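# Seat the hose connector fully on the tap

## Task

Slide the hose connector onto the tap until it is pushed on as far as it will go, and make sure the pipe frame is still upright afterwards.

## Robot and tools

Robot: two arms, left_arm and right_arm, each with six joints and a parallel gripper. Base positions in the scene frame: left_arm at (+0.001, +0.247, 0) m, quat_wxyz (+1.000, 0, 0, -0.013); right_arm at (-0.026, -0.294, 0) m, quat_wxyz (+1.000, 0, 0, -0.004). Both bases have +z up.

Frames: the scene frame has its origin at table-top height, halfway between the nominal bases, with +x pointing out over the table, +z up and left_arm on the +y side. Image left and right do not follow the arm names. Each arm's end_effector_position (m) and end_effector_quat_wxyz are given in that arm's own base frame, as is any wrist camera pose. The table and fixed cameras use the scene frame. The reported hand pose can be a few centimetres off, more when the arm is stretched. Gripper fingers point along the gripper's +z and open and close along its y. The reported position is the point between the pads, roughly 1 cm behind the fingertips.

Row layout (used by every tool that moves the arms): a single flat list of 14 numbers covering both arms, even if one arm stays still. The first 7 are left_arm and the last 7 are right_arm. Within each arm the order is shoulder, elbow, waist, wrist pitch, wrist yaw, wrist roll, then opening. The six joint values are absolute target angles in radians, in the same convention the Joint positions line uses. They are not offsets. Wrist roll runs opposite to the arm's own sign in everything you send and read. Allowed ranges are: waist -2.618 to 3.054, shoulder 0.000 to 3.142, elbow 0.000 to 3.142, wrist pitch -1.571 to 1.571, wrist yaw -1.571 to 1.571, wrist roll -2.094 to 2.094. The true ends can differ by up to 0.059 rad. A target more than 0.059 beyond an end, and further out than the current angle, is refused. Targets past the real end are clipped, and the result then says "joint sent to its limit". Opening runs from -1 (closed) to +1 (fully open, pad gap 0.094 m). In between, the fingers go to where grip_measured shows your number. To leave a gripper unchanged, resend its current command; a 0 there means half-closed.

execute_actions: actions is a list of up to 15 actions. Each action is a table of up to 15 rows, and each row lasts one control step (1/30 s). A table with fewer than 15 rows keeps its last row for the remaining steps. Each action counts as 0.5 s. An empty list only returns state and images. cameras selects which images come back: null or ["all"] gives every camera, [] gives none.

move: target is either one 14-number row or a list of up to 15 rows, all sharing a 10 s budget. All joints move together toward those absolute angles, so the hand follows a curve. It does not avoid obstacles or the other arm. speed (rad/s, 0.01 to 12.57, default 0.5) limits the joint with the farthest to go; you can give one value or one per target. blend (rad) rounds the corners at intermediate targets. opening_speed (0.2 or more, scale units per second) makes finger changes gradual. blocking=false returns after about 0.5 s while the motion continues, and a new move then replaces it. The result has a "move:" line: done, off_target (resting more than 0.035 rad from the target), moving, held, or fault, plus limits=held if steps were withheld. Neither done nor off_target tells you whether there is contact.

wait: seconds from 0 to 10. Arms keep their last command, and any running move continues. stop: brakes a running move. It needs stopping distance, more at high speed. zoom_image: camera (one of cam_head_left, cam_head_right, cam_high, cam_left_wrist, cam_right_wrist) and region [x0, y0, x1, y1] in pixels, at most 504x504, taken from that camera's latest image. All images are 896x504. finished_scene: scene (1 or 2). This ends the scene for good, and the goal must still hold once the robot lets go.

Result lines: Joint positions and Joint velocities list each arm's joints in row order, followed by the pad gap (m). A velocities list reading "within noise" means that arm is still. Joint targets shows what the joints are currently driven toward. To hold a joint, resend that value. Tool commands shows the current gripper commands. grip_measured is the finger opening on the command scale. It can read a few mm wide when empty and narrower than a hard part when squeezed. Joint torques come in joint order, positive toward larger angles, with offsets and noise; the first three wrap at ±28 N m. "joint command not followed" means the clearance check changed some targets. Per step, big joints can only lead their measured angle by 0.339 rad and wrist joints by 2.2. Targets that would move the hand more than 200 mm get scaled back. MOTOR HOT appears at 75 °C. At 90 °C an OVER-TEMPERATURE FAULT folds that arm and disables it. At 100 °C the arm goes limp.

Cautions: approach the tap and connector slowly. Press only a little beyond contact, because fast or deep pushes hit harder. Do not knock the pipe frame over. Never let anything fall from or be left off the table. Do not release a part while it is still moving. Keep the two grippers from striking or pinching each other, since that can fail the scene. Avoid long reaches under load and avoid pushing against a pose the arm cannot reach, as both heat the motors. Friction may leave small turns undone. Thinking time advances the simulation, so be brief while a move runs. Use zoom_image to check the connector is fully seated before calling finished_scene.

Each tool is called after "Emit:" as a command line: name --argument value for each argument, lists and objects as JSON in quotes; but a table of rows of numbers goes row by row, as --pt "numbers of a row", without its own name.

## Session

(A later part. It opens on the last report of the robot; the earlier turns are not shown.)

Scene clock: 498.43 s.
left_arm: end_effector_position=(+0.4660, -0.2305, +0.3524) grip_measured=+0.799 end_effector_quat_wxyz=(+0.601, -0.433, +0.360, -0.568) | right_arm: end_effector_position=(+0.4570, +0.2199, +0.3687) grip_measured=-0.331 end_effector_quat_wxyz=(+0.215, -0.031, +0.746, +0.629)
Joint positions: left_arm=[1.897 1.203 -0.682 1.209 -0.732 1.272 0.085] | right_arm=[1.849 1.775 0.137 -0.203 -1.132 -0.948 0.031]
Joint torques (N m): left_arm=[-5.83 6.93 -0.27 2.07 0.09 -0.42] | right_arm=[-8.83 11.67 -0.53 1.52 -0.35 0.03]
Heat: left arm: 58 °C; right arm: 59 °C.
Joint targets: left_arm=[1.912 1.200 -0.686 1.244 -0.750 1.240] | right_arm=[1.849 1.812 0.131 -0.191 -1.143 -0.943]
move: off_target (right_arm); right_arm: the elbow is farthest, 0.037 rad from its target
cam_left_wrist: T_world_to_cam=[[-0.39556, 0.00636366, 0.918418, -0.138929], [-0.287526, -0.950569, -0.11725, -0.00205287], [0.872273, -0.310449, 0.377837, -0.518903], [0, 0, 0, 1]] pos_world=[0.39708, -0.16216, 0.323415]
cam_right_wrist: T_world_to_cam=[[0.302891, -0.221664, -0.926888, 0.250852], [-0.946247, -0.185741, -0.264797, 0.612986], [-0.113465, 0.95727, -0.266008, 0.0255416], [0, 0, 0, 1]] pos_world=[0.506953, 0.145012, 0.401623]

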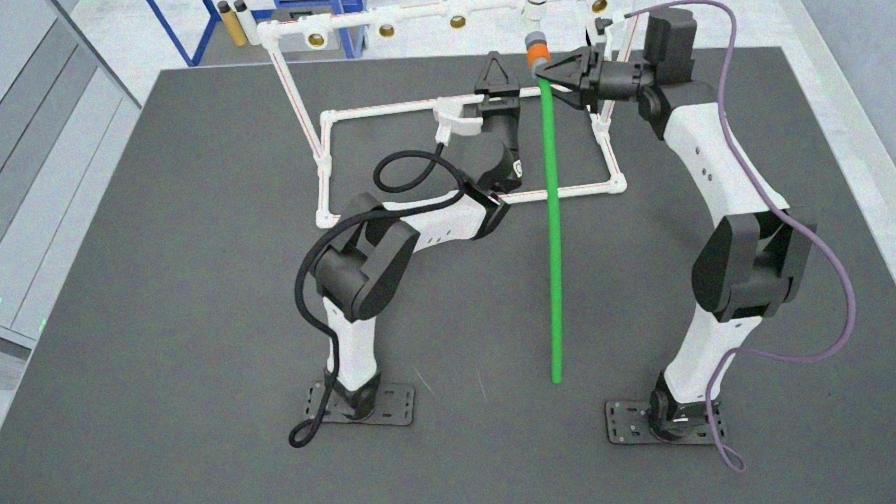

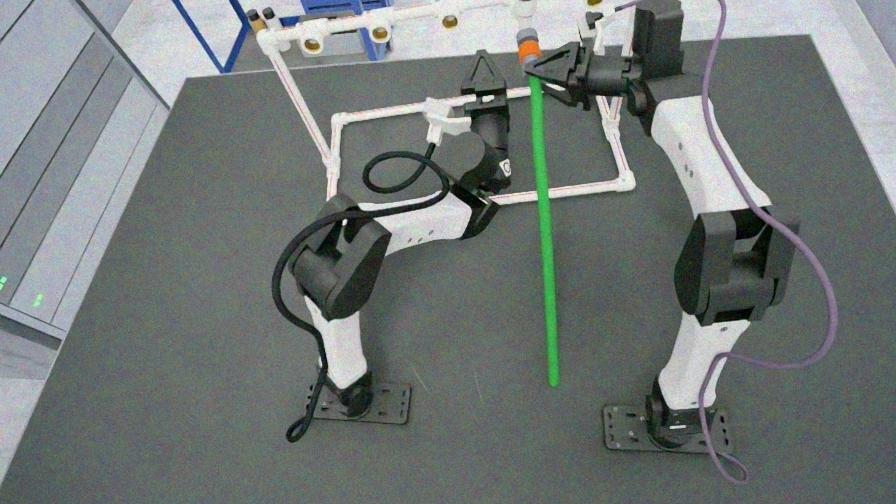

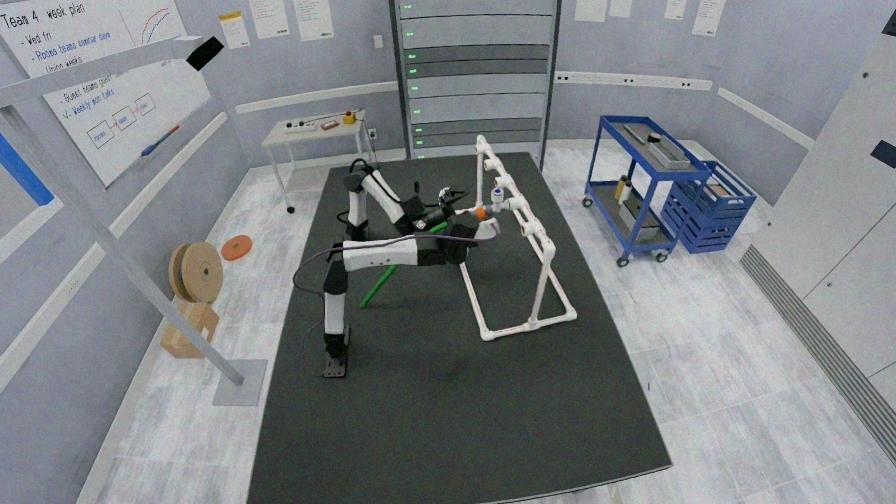

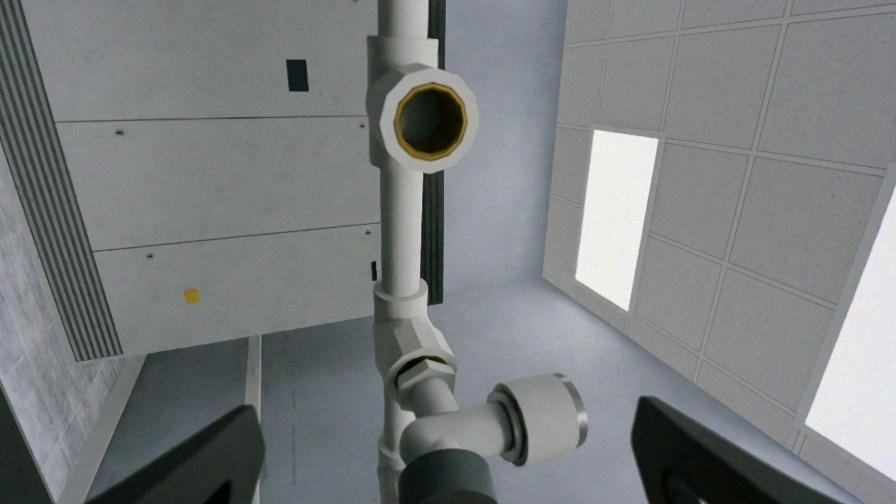

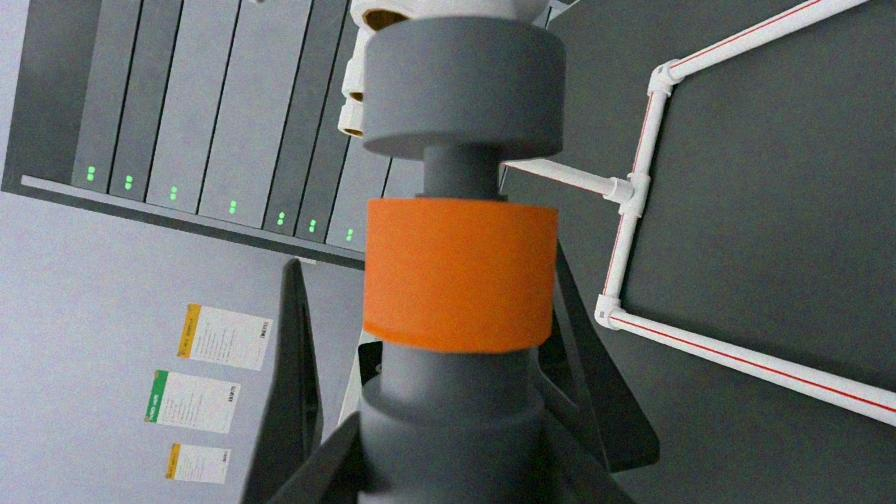

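Emit:
move --target '[2.045,1.485,-0.583,1.035,-0.66,1.29,0.8,1.849,1.812,0.131,-0.191,-1.143,-0.943,-0.5]' --speed 0.3

Emit:
zoom_image --camera "cam_head_left" --region '[430, 0, 600, 110]'

Emit:
zoom_image --camera "cam_high" --region '[460, 160, 540, 240]'

Scene clock: 510.30 s.
left_arm: end_effector_position=(+0.5270, -0.2232, +0.3599) grip_measured=+0.799 end_effector_quat_wxyz=(+0.613, -0.433, +0.372, -0.546) | right_arm: end_effector_position=(+0.4570, +0.2199, +0.3687) grip_measured=-0.331 end_effector_quat_wxyz=(+0.215, -0.031, +0.746, +0.629)
Joint positions: left_arm=[2.029 1.453 -0.587 1.034 -0.666 1.292 0.085] | right_arm=[1.849 1.775 0.137 -0.203 -1.132 -0.948 0.031]
Joint torques (N m): left_arm=[-6.87 10.59 0.34 1.77 0.39 -0.11] | right_arm=[-8.83 11.67 -0.53 1.52 -0.35 0.04]
Heat: left arm: 56 °C; right arm: 59 °C.
Joint targets: left_arm=[2.045 1.485 -0.583 1.035 -0.660 1.290] | right_arm=[1.849 1.812 0.131 -0.191 -1.143 -0.943]
move: off_target (right_arm); right_arm: the elbow is farthest, 0.037 rad from its target
cam_left_wrist: T_world_to_cam=[[-0.372418, -0.0416182, 0.927132, -0.147893], [-0.262614, -0.953438, -0.148288, 0.0207321], [0.890134, -0.298703, 0.344148, -0.567453], [0, 0, 0, 1]] pos_world=[0.455476, -0.155888, 0.335478]
cam_right_wrist: T_world_to_cam=[[0.302891, -0.221664, -0.926888, 0.250852], [-0.946247, -0.185741, -0.264797, 0.612986], [-0.113465, 0.95727, -0.266008, 0.0255416], [0, 0, 0, 1]] pos_world=[0.506953, 0.145012, 0.401623]

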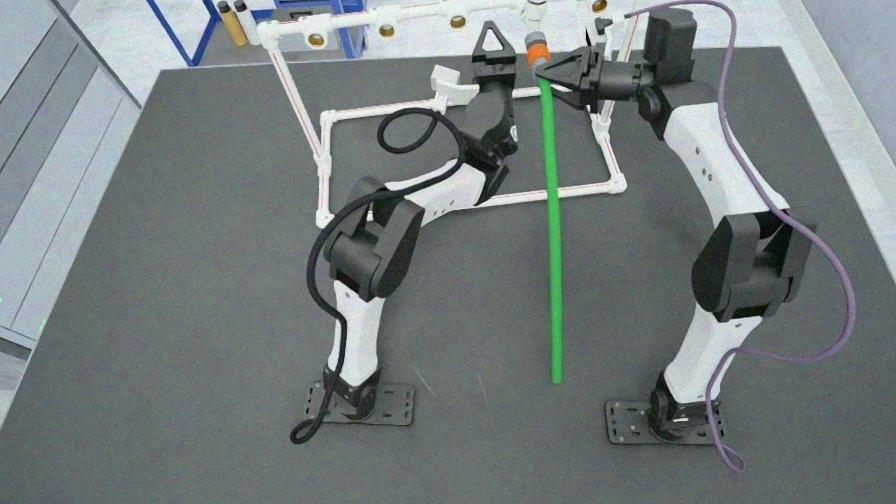

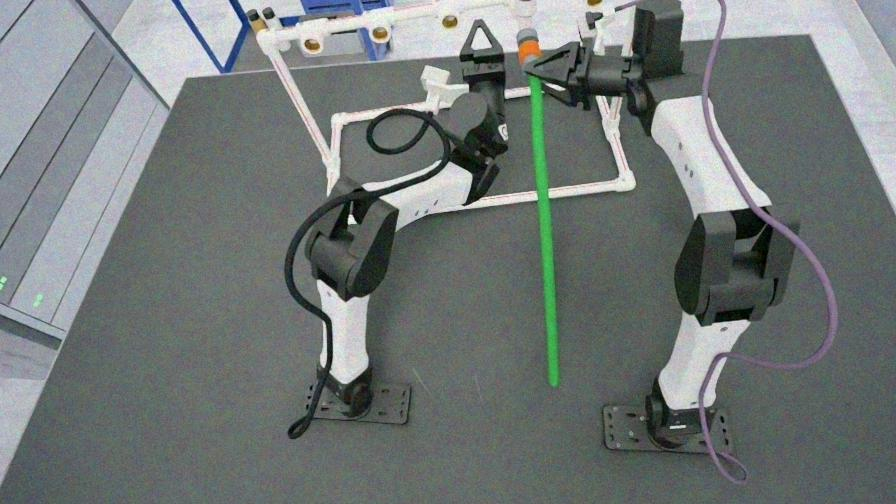

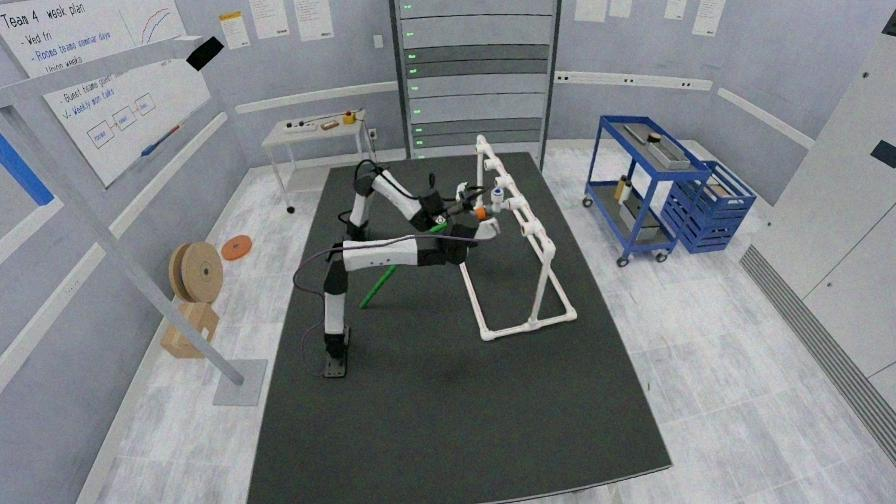

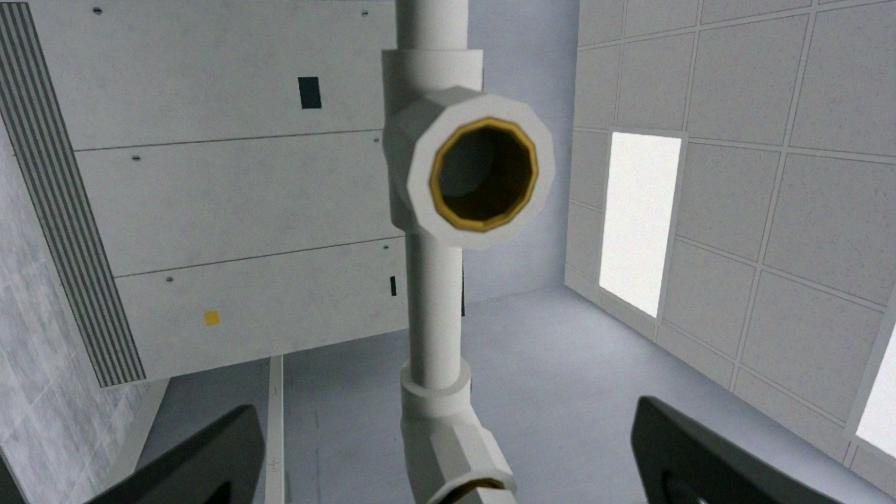

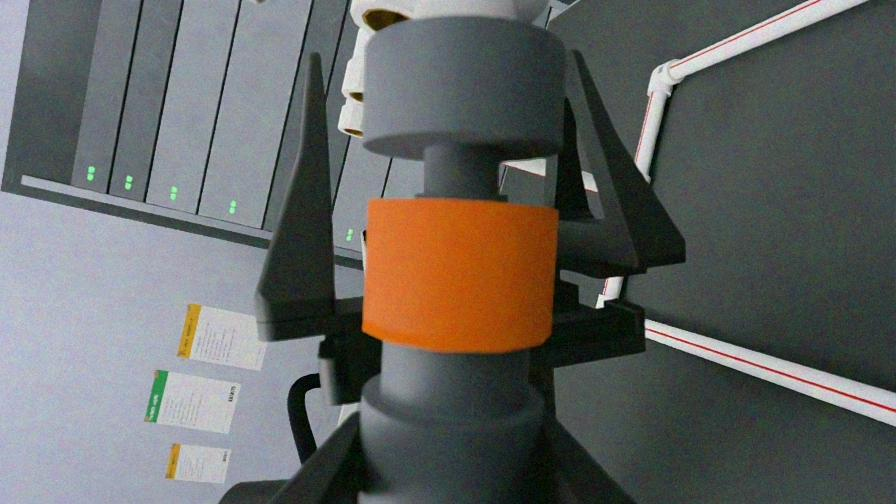

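Scaled by 2.965 (camera's finer frame: 1280x720).

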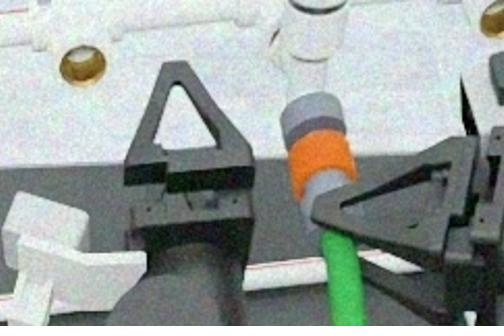

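Scaled by 6.300 (camera's finer frame: 1280x720).

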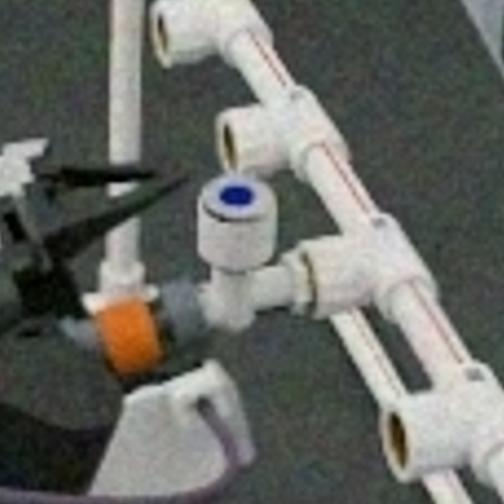

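Emit:
move --target '[2.225,1.855,-0.515,0.814,-0.595,1.325,0.8,1.849,1.812,0.131,-0.191,-1.143,-0.943,-0.5]' --speed 0.15

Emit:
zoom_image --camera "cam_head_left" --region '[430, 0, 600, 110]'

Emit:
zoom_image --camera "cam_high" --region '[460, 160, 540, 240]'

Scene clock: 532.27 s.
left_arm: end_effector_position=(+0.5885, -0.2265, +0.3788) grip_measured=+0.799 end_effector_quat_wxyz=(+0.612, -0.430, +0.380, -0.544) | right_arm: end_effector_position=(+0.4570, +0.2199, +0.3687) grip_measured=-0.331 end_effector_quat_wxyz=(+0.215, -0.031, +0.746, +0.629)
Joint positions: left_arm=[2.207 1.822 -0.522 0.811 -0.599 1.323 0.085] | right_arm=[1.849 1.775 0.137 -0.203 -1.132 -0.948 0.031]
Joint torques (N m): left_arm=[-8.1 11.04 0.5 1.87 0.31 -0.07] | right_arm=[-8.83 11.67 -0.54 1.52 -0.35 0.03]
Heat: left arm: 57 °C; right arm: 59 °C.
Joint targets: left_arm=[2.225 1.855 -0.515 0.814 -0.595 1.325] | right_arm=[1.849 1.812 0.131 -0.191 -1.143 -0.943]
move: off_target (right_arm); right_arm: the elbow is farthest, 0.037 rad from its target
cam_left_wrist: T_world_to_cam=[[-0.364606, -0.0508793, 0.929771, -0.150284], [-0.269573, -0.94998, -0.157697, 0.0449653], [0.891287, -0.308138, 0.332652, -0.62802], [0, 0, 0, 1]] pos_world=[0.517073, -0.158447, 0.355733]
cam_right_wrist: T_world_to_cam=[[0.302891, -0.221664, -0.926888, 0.250852], [-0.946247, -0.185741, -0.264797, 0.612986], [-0.113465, 0.95727, -0.266008, 0.0255416], [0, 0, 0, 1]] pos_world=[0.506953, 0.145012, 0.401623]

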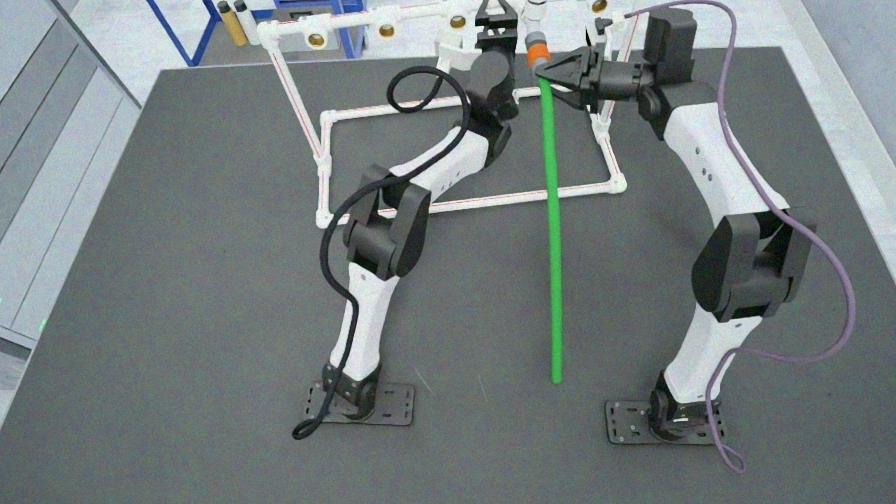

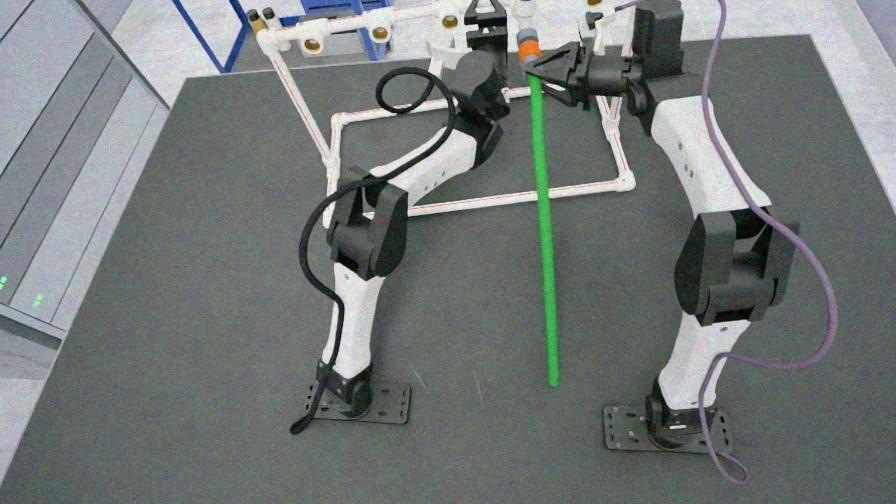

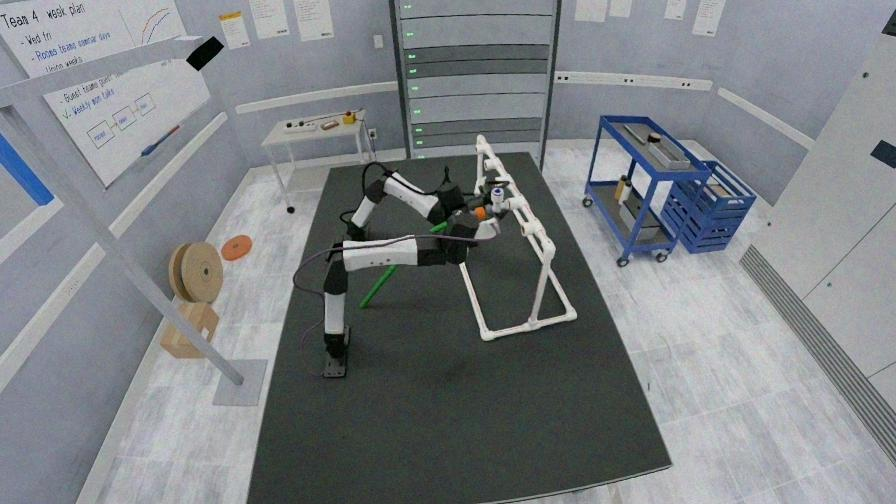

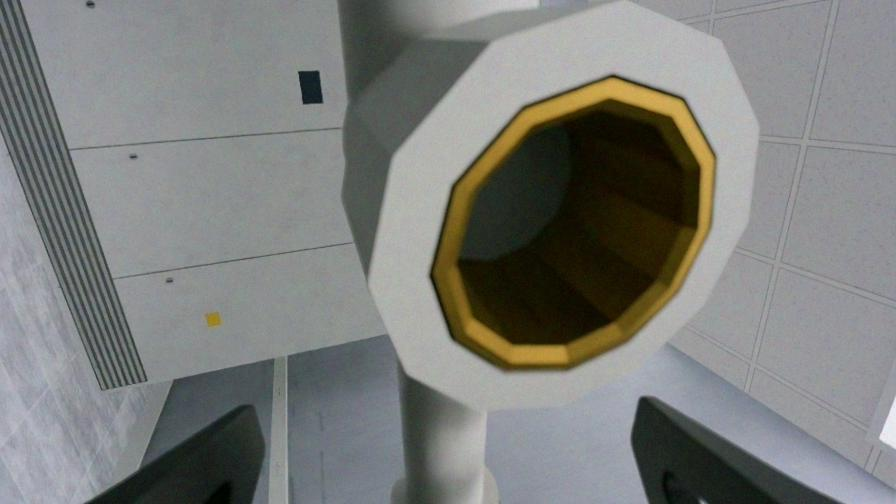

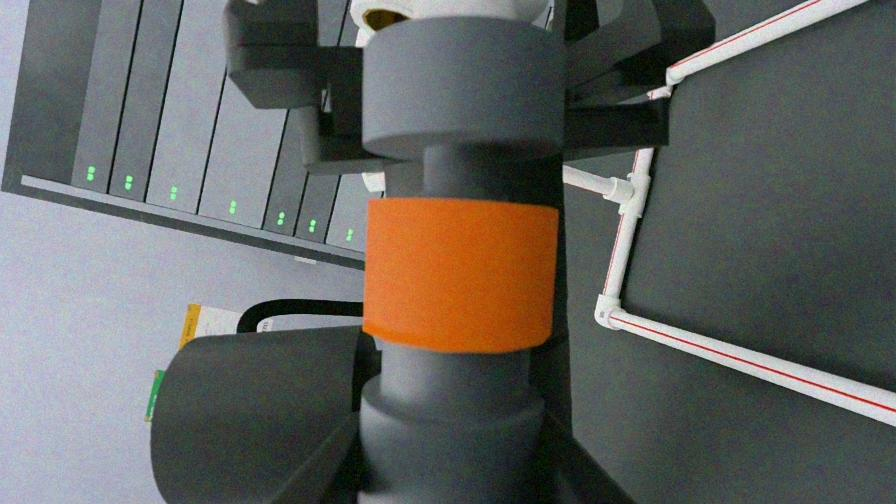

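Scaled by 2.965 (camera's finer frame: 1280x720).

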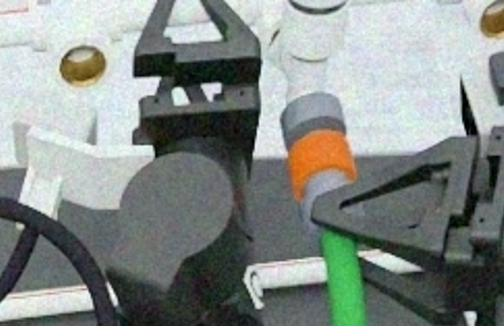

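Scaled by 6.300 (camera's finer frame: 1280x720).

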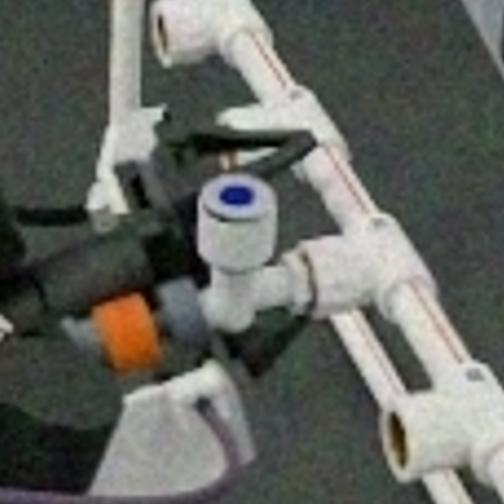

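Emit:
move --target '[2.260,1.934,-0.501,0.768,-0.581,1.332,0.8,1.849,1.812,0.131,-0.191,-1.143,-0.943,-0.5]' --speed 0.06

Emit:
zoom_image --camera "cam_head_left" --region '[430, 0, 600, 110]'

Emit:
zoom_image --camera "cam_high" --region '[470, 160, 540, 230]'

Scene clock: 551.77 s.
left_arm: end_effector_position=(+0.5994, -0.2248, +0.3846) grip_measured=+0.799 end_effector_quat_wxyz=(+0.613, -0.429, +0.379, -0.545) | right_arm: end_effector_position=(+0.4570, +0.2199, +0.3687) grip_measured=-0.331 end_effector_quat_wxyz=(+0.215, -0.031, +0.746, +0.629)
Joint positions: left_arm=[2.242 1.901 -0.508 0.765 -0.585 1.33 0.085] | right_arm=[1.849 1.775 0.137 -0.203 -1.132 -0.948 0.031]
Joint torques (N m): left_arm=[-8.32 11.08 0.57 1.89 0.29 -0.07] | right_arm=[-8.85 11.7 -0.54 1.51 -0.35 0.03]
Heat: left arm: 57 °C; right arm: 59 °C.
Joint targets: left_arm=[2.260 1.934 -0.501 0.768 -0.581 1.332] | right_arm=[1.849 1.812 0.131 -0.191 -1.143 -0.943]
move: off_target (right_arm); right_arm: the elbow is farthest, 0.037 rad from its target
cam_left_wrist: T_world_to_cam=[[-0.366821, -0.0506995, 0.928909, -0.149833], [-0.270289, -0.949632, -0.158566, 0.0513022], [0.890161, -0.309239, 0.334641, -0.639519], [0, 0, 0, 1]] pos_world=[0.528179, -0.156643, 0.361326]
cam_right_wrist: T_world_to_cam=[[0.302891, -0.221664, -0.926888, 0.250852], [-0.946247, -0.185741, -0.264797, 0.612986], [-0.113465, 0.95727, -0.266008, 0.0255416], [0, 0, 0, 1]] pos_world=[0.506953, 0.145012, 0.401623]

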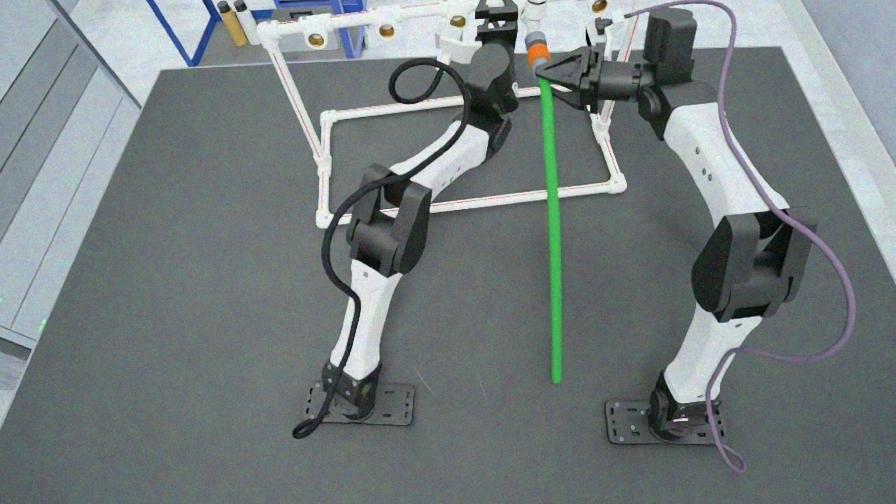

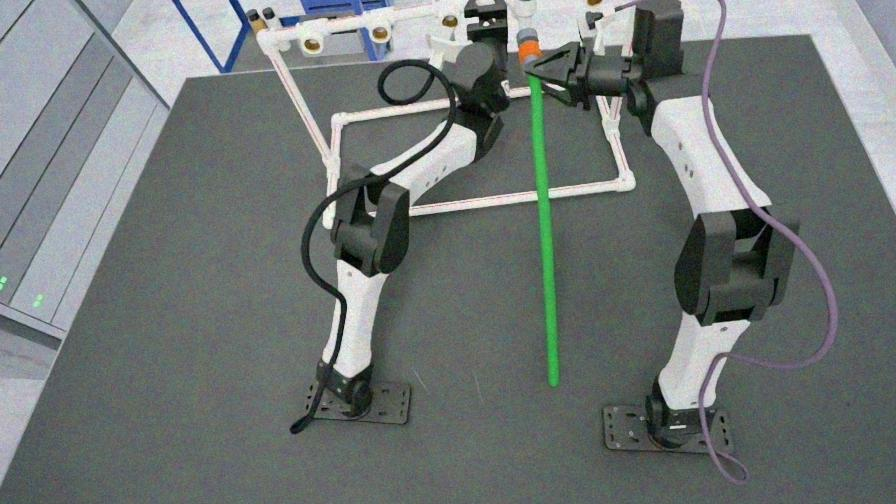

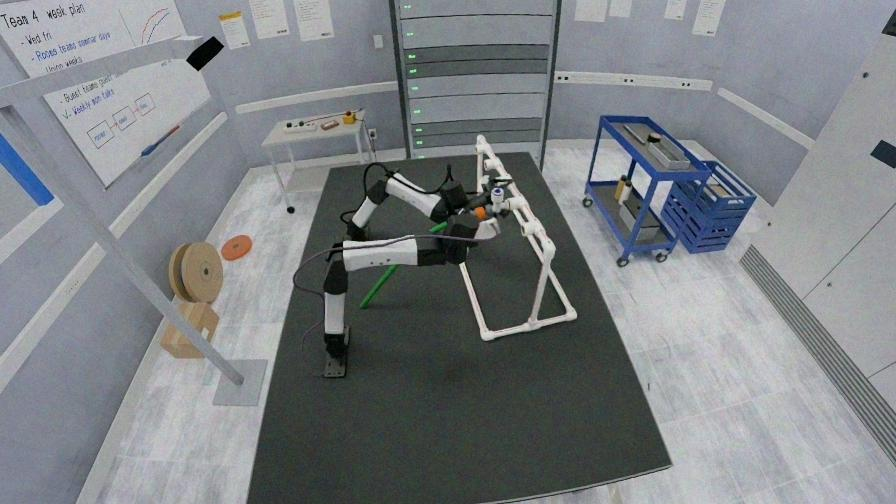

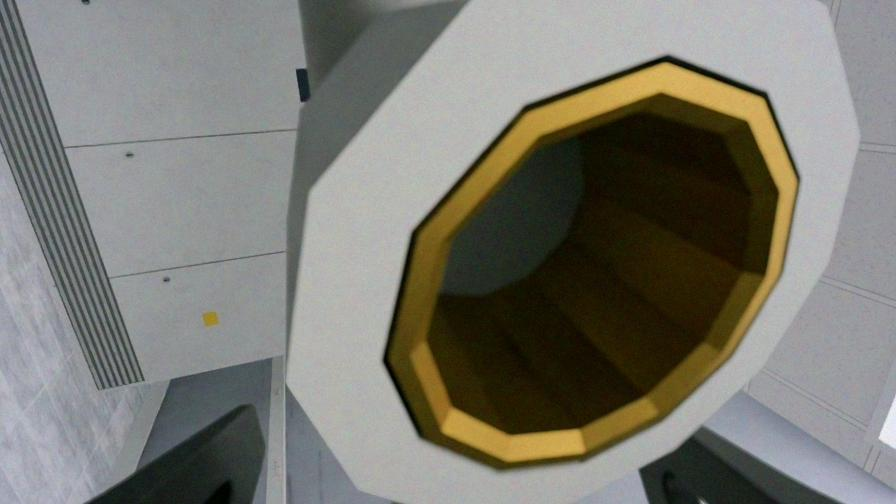

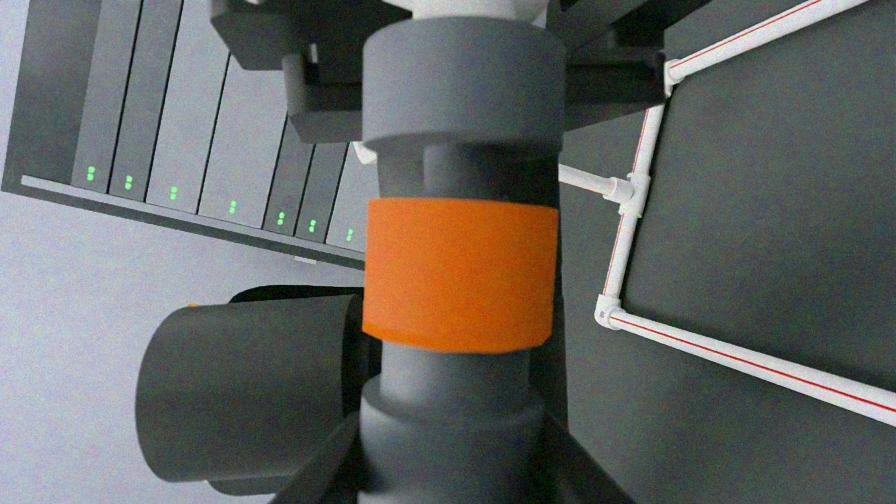

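Scaled by 2.965 (camera's finer frame: 1280x720).

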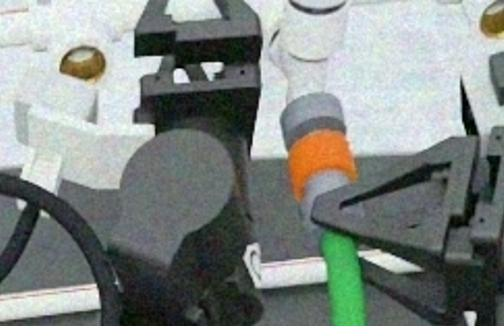

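Scaled by 7.200 (camera's finer frame: 1280x720).

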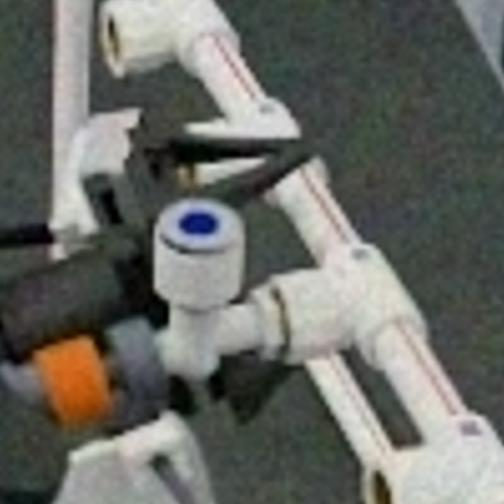

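Emit:
move --target '[2.260,1.934,-0.501,0.768,-0.581,1.332,-0.75,1.849,1.812,0.131,-0.191,-1.143,-0.943,-0.5]' --opening_speed 0.5

Emit:
zoom_image --camera "cam_high" --region '[470, 160, 540, 230]'

Emit:
zoom_image --camera "cam_head_left" --region '[430, 0, 600, 110]'

Scene clock: 558.47 s.
left_arm: end_effector_position=(+0.6004, -0.2255, +0.3820) grip_measured=-0.600 end_effector_quat_wxyz=(+0.612, -0.430, +0.384, -0.542) | right_arm: end_effector_position=(+0.4570, +0.2199, +0.3687) grip_measured=-0.331 end_effector_quat_wxyz=(+0.215, -0.031, +0.746, +0.629)
Joint positions: left_arm=[2.242 1.901 -0.508 0.755 -0.584 1.33 0.019] | right_arm=[1.849 1.775 0.137 -0.203 -1.132 -0.948 0.031]
Joint torques (N m): left_arm=[-8.31 11.1 0.57 2.02 0.29 -0.07] | right_arm=[-8.83 11.66 -0.53 1.52 -0.35 0.03]
Heat: left arm: 58 °C; right arm: 60 °C.
Joint targets: left_arm=[2.260 1.934 -0.501 0.768 -0.581 1.332] | right_arm=[1.849 1.812 0.131 -0.191 -1.143 -0.943]
move: off_target (right_arm); right_arm: the elbow is farthest, 0.037 rad from its target
cam_left_wrist: T_world_to_cam=[[-0.357761, -0.0555546, 0.932159, -0.154948], [-0.27266, -0.948514, -0.161176, 0.0530943], [0.89312, -0.311825, 0.324194, -0.638126], [0, 0, 0, 1]] pos_world=[0.528965, -0.157231, 0.359871]
cam_right_wrist: T_world_to_cam=[[0.302891, -0.221664, -0.926888, 0.250852], [-0.946247, -0.185741, -0.264797, 0.612986], [-0.113465, 0.95727, -0.266008, 0.0255416], [0, 0, 0, 1]] pos_world=[0.506953, 0.145012, 0.401623]

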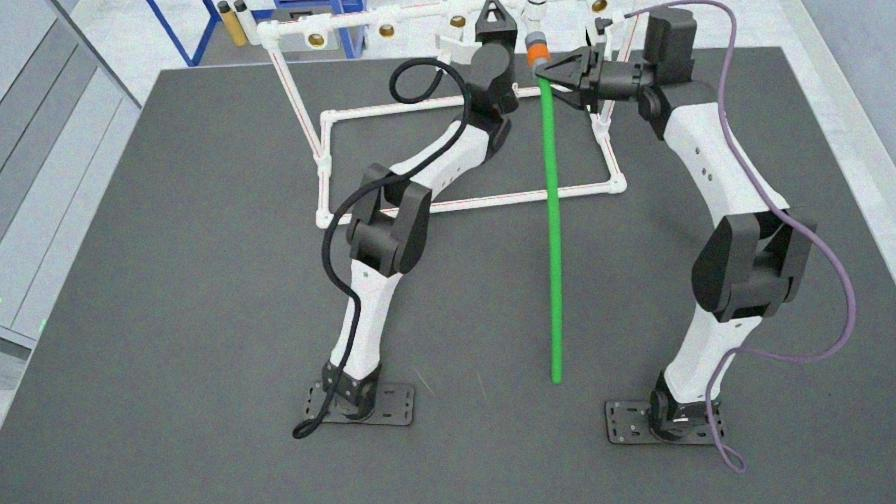

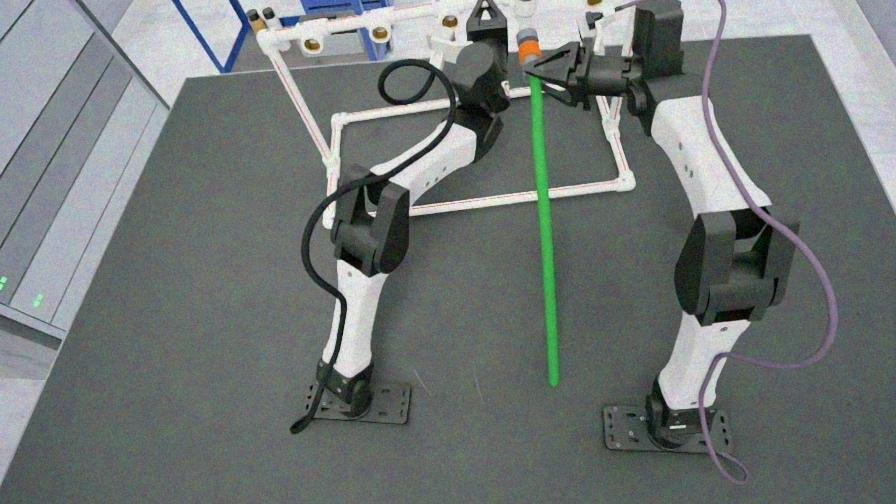

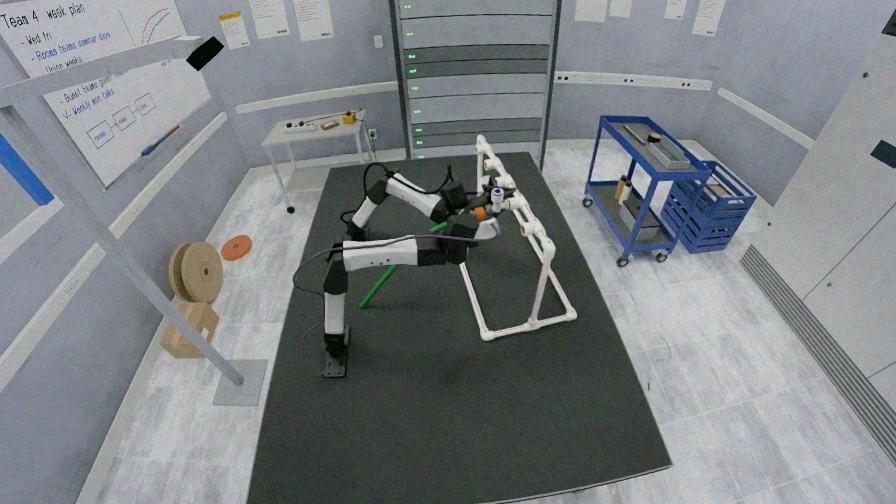

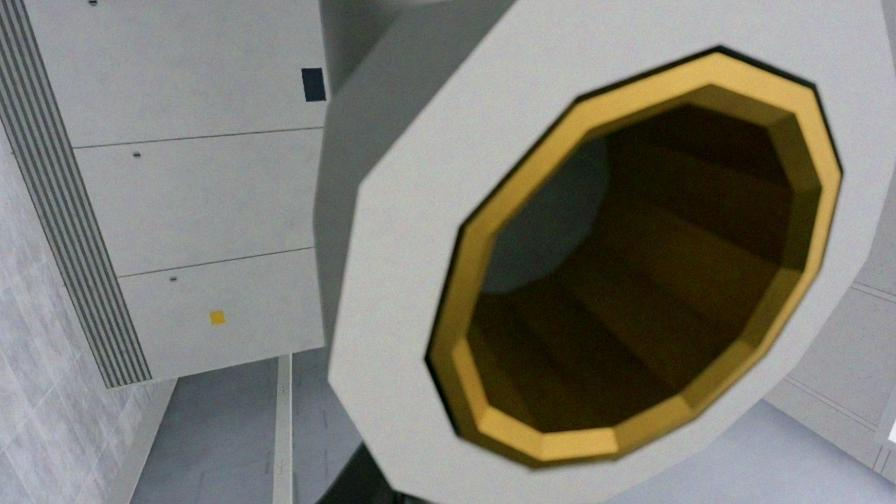

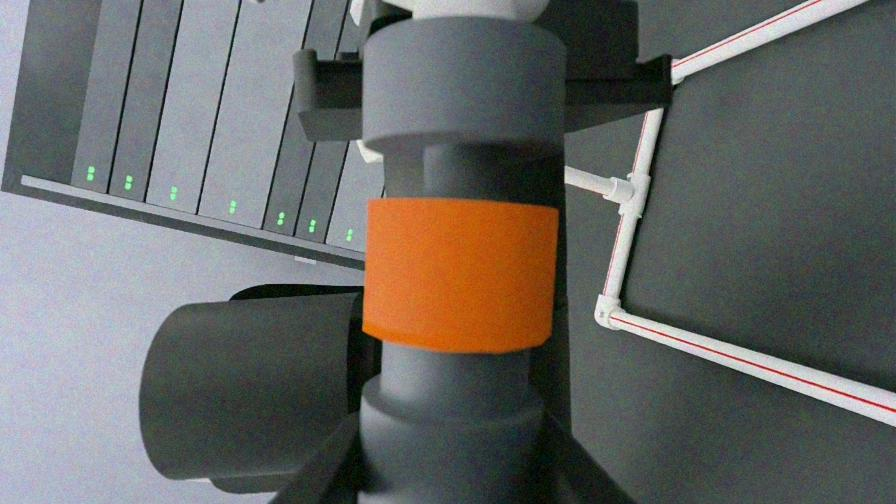

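Scaled by 7.200 (camera's finer frame: 1280x720).

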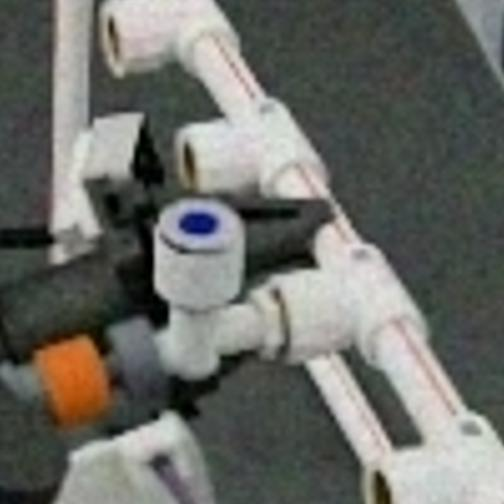

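Scaled by 2.965 (camera's finer frame: 1280x720).

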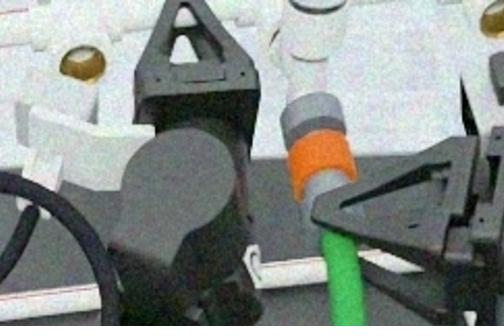

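Emit:
move --target '[2.254,1.926,-0.537,0.768,-0.581,1.332,-0.85,1.865,1.824,0.111,-0.116,-1.006,-0.943,-0.6]' --speed 0.15

Emit:
zoom_image --camera "cam_head_left" --region '[430, 0, 600, 110]'

Scene clock: 572.17 s.
left_arm: end_effector_position=(+0.5998, -0.2277, +0.3821) grip_measured=-0.601 end_effector_quat_wxyz=(+0.610, -0.429, +0.385, -0.543) | right_arm: end_effector_position=(+0.4611, +0.2165, +0.3689) grip_measured=-0.331 end_effector_quat_wxyz=(+0.223, -0.026, +0.747, +0.625)
Joint positions: left_arm=[2.242 1.901 -0.51 0.754 -0.58 1.33 0.019] | right_arm=[1.85 1.777 0.131 -0.2 -1.117 -0.948 0.031]
Joint torques (N m): left_arm=[-8.81 10.32 -2.36 2.04 0.24 -0.06] | right_arm=[-7.56 12.62 -1.81 2.21 1.11 0.03]
Heat: left arm: 58 °C; right arm: 60 °C.
Joint targets: left_arm=[2.254 1.926 -0.537 0.768 -0.581 1.332] | right_arm=[1.865 1.824 0.111 -0.116 -1.006 -0.943]
move: off_target (right_arm); right_arm: the wrist yaw is farthest, 0.111 rad from its target
cam_left_wrist: T_world_to_cam=[[-0.358323, -0.0547688, 0.93199, -0.154721], [-0.278083, -0.946704, -0.162548, 0.0551175], [0.891221, -0.317415, 0.323996, -0.638327], [0, 0, 0, 1]] pos_world=[0.528777, -0.158909, 0.359973]
cam_right_wrist: T_world_to_cam=[[0.30261, -0.231113, -0.92467, 0.250507], [-0.948599, -0.167353, -0.268612, 0.614751], [-0.092667, 0.958426, -0.269876, 0.0209629], [0, 0, 0, 1]] pos_world=[0.509289, 0.140685, 0.402423]

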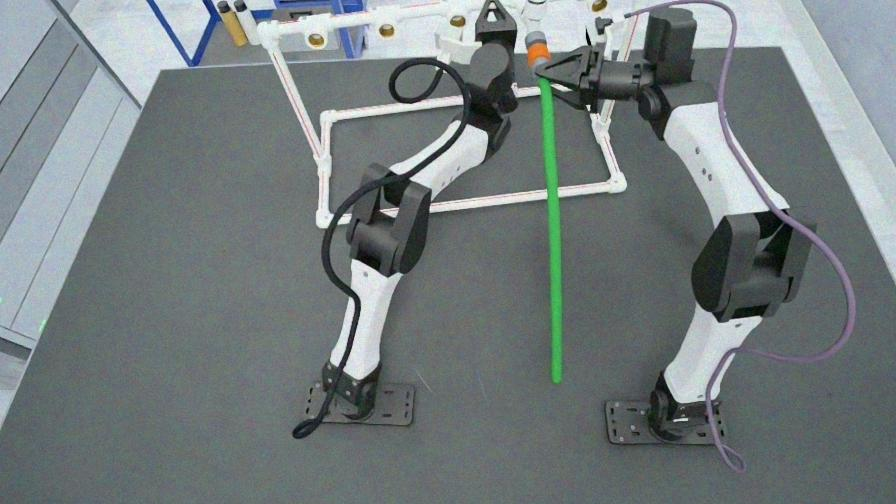

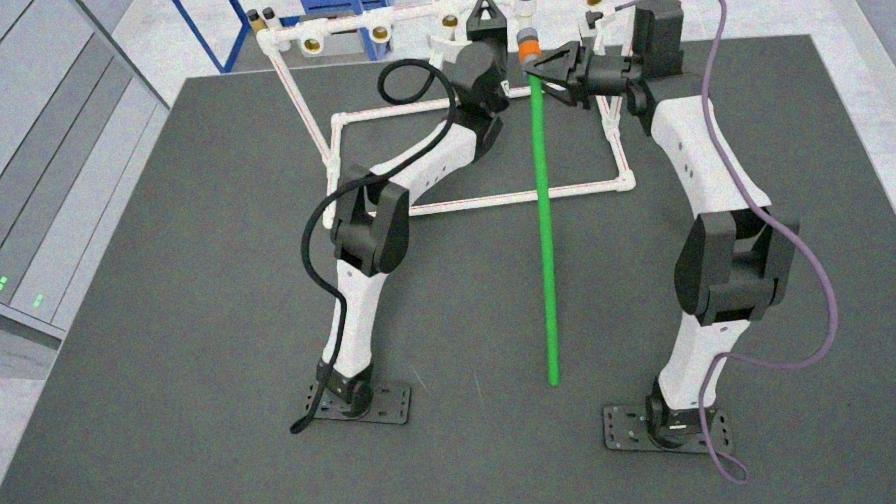

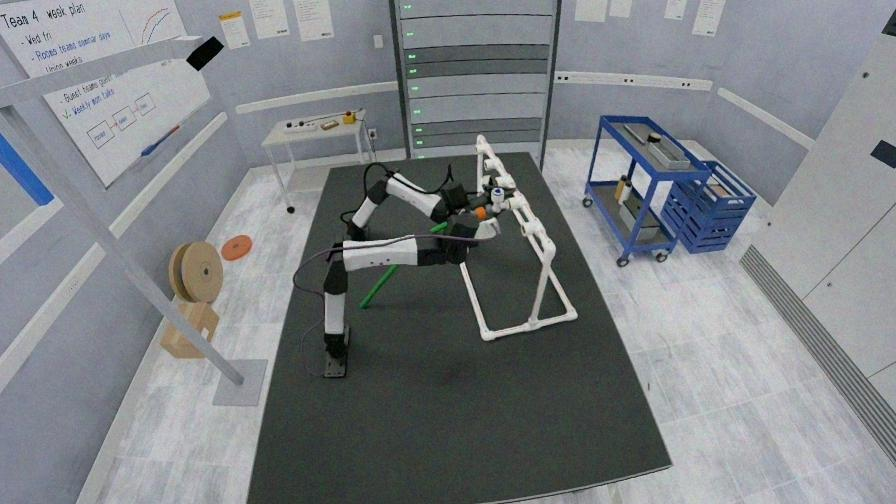

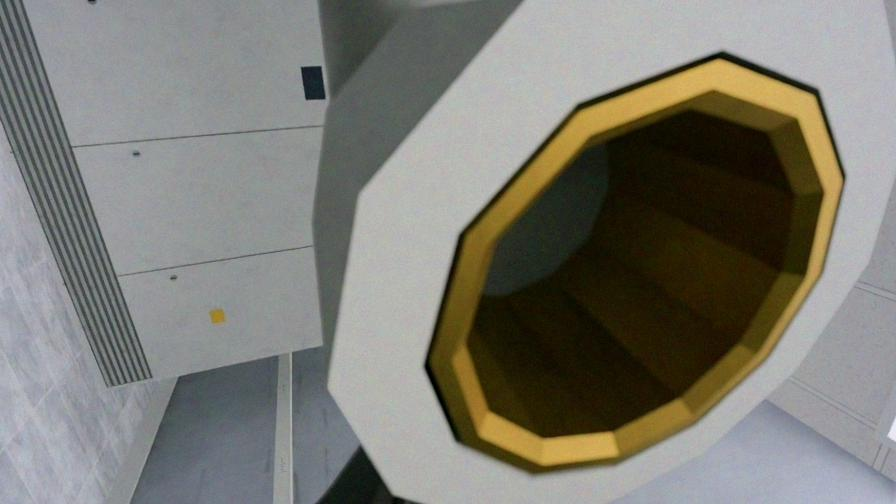

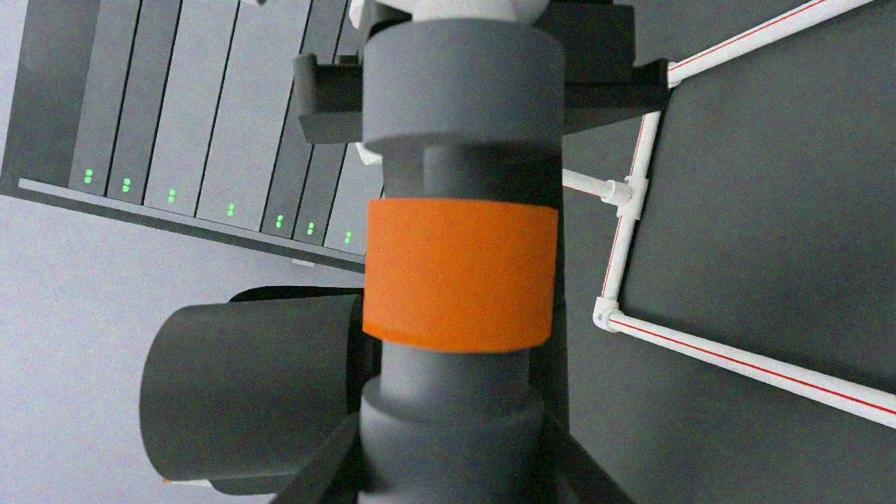

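Scaled by 2.965 (camera's finer frame: 1280x720).

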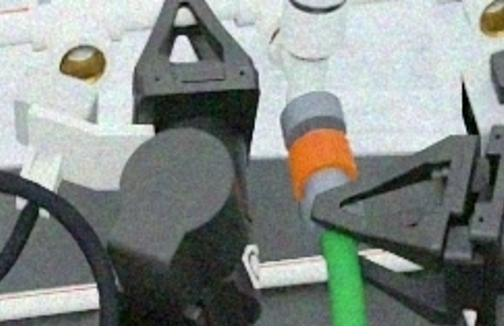

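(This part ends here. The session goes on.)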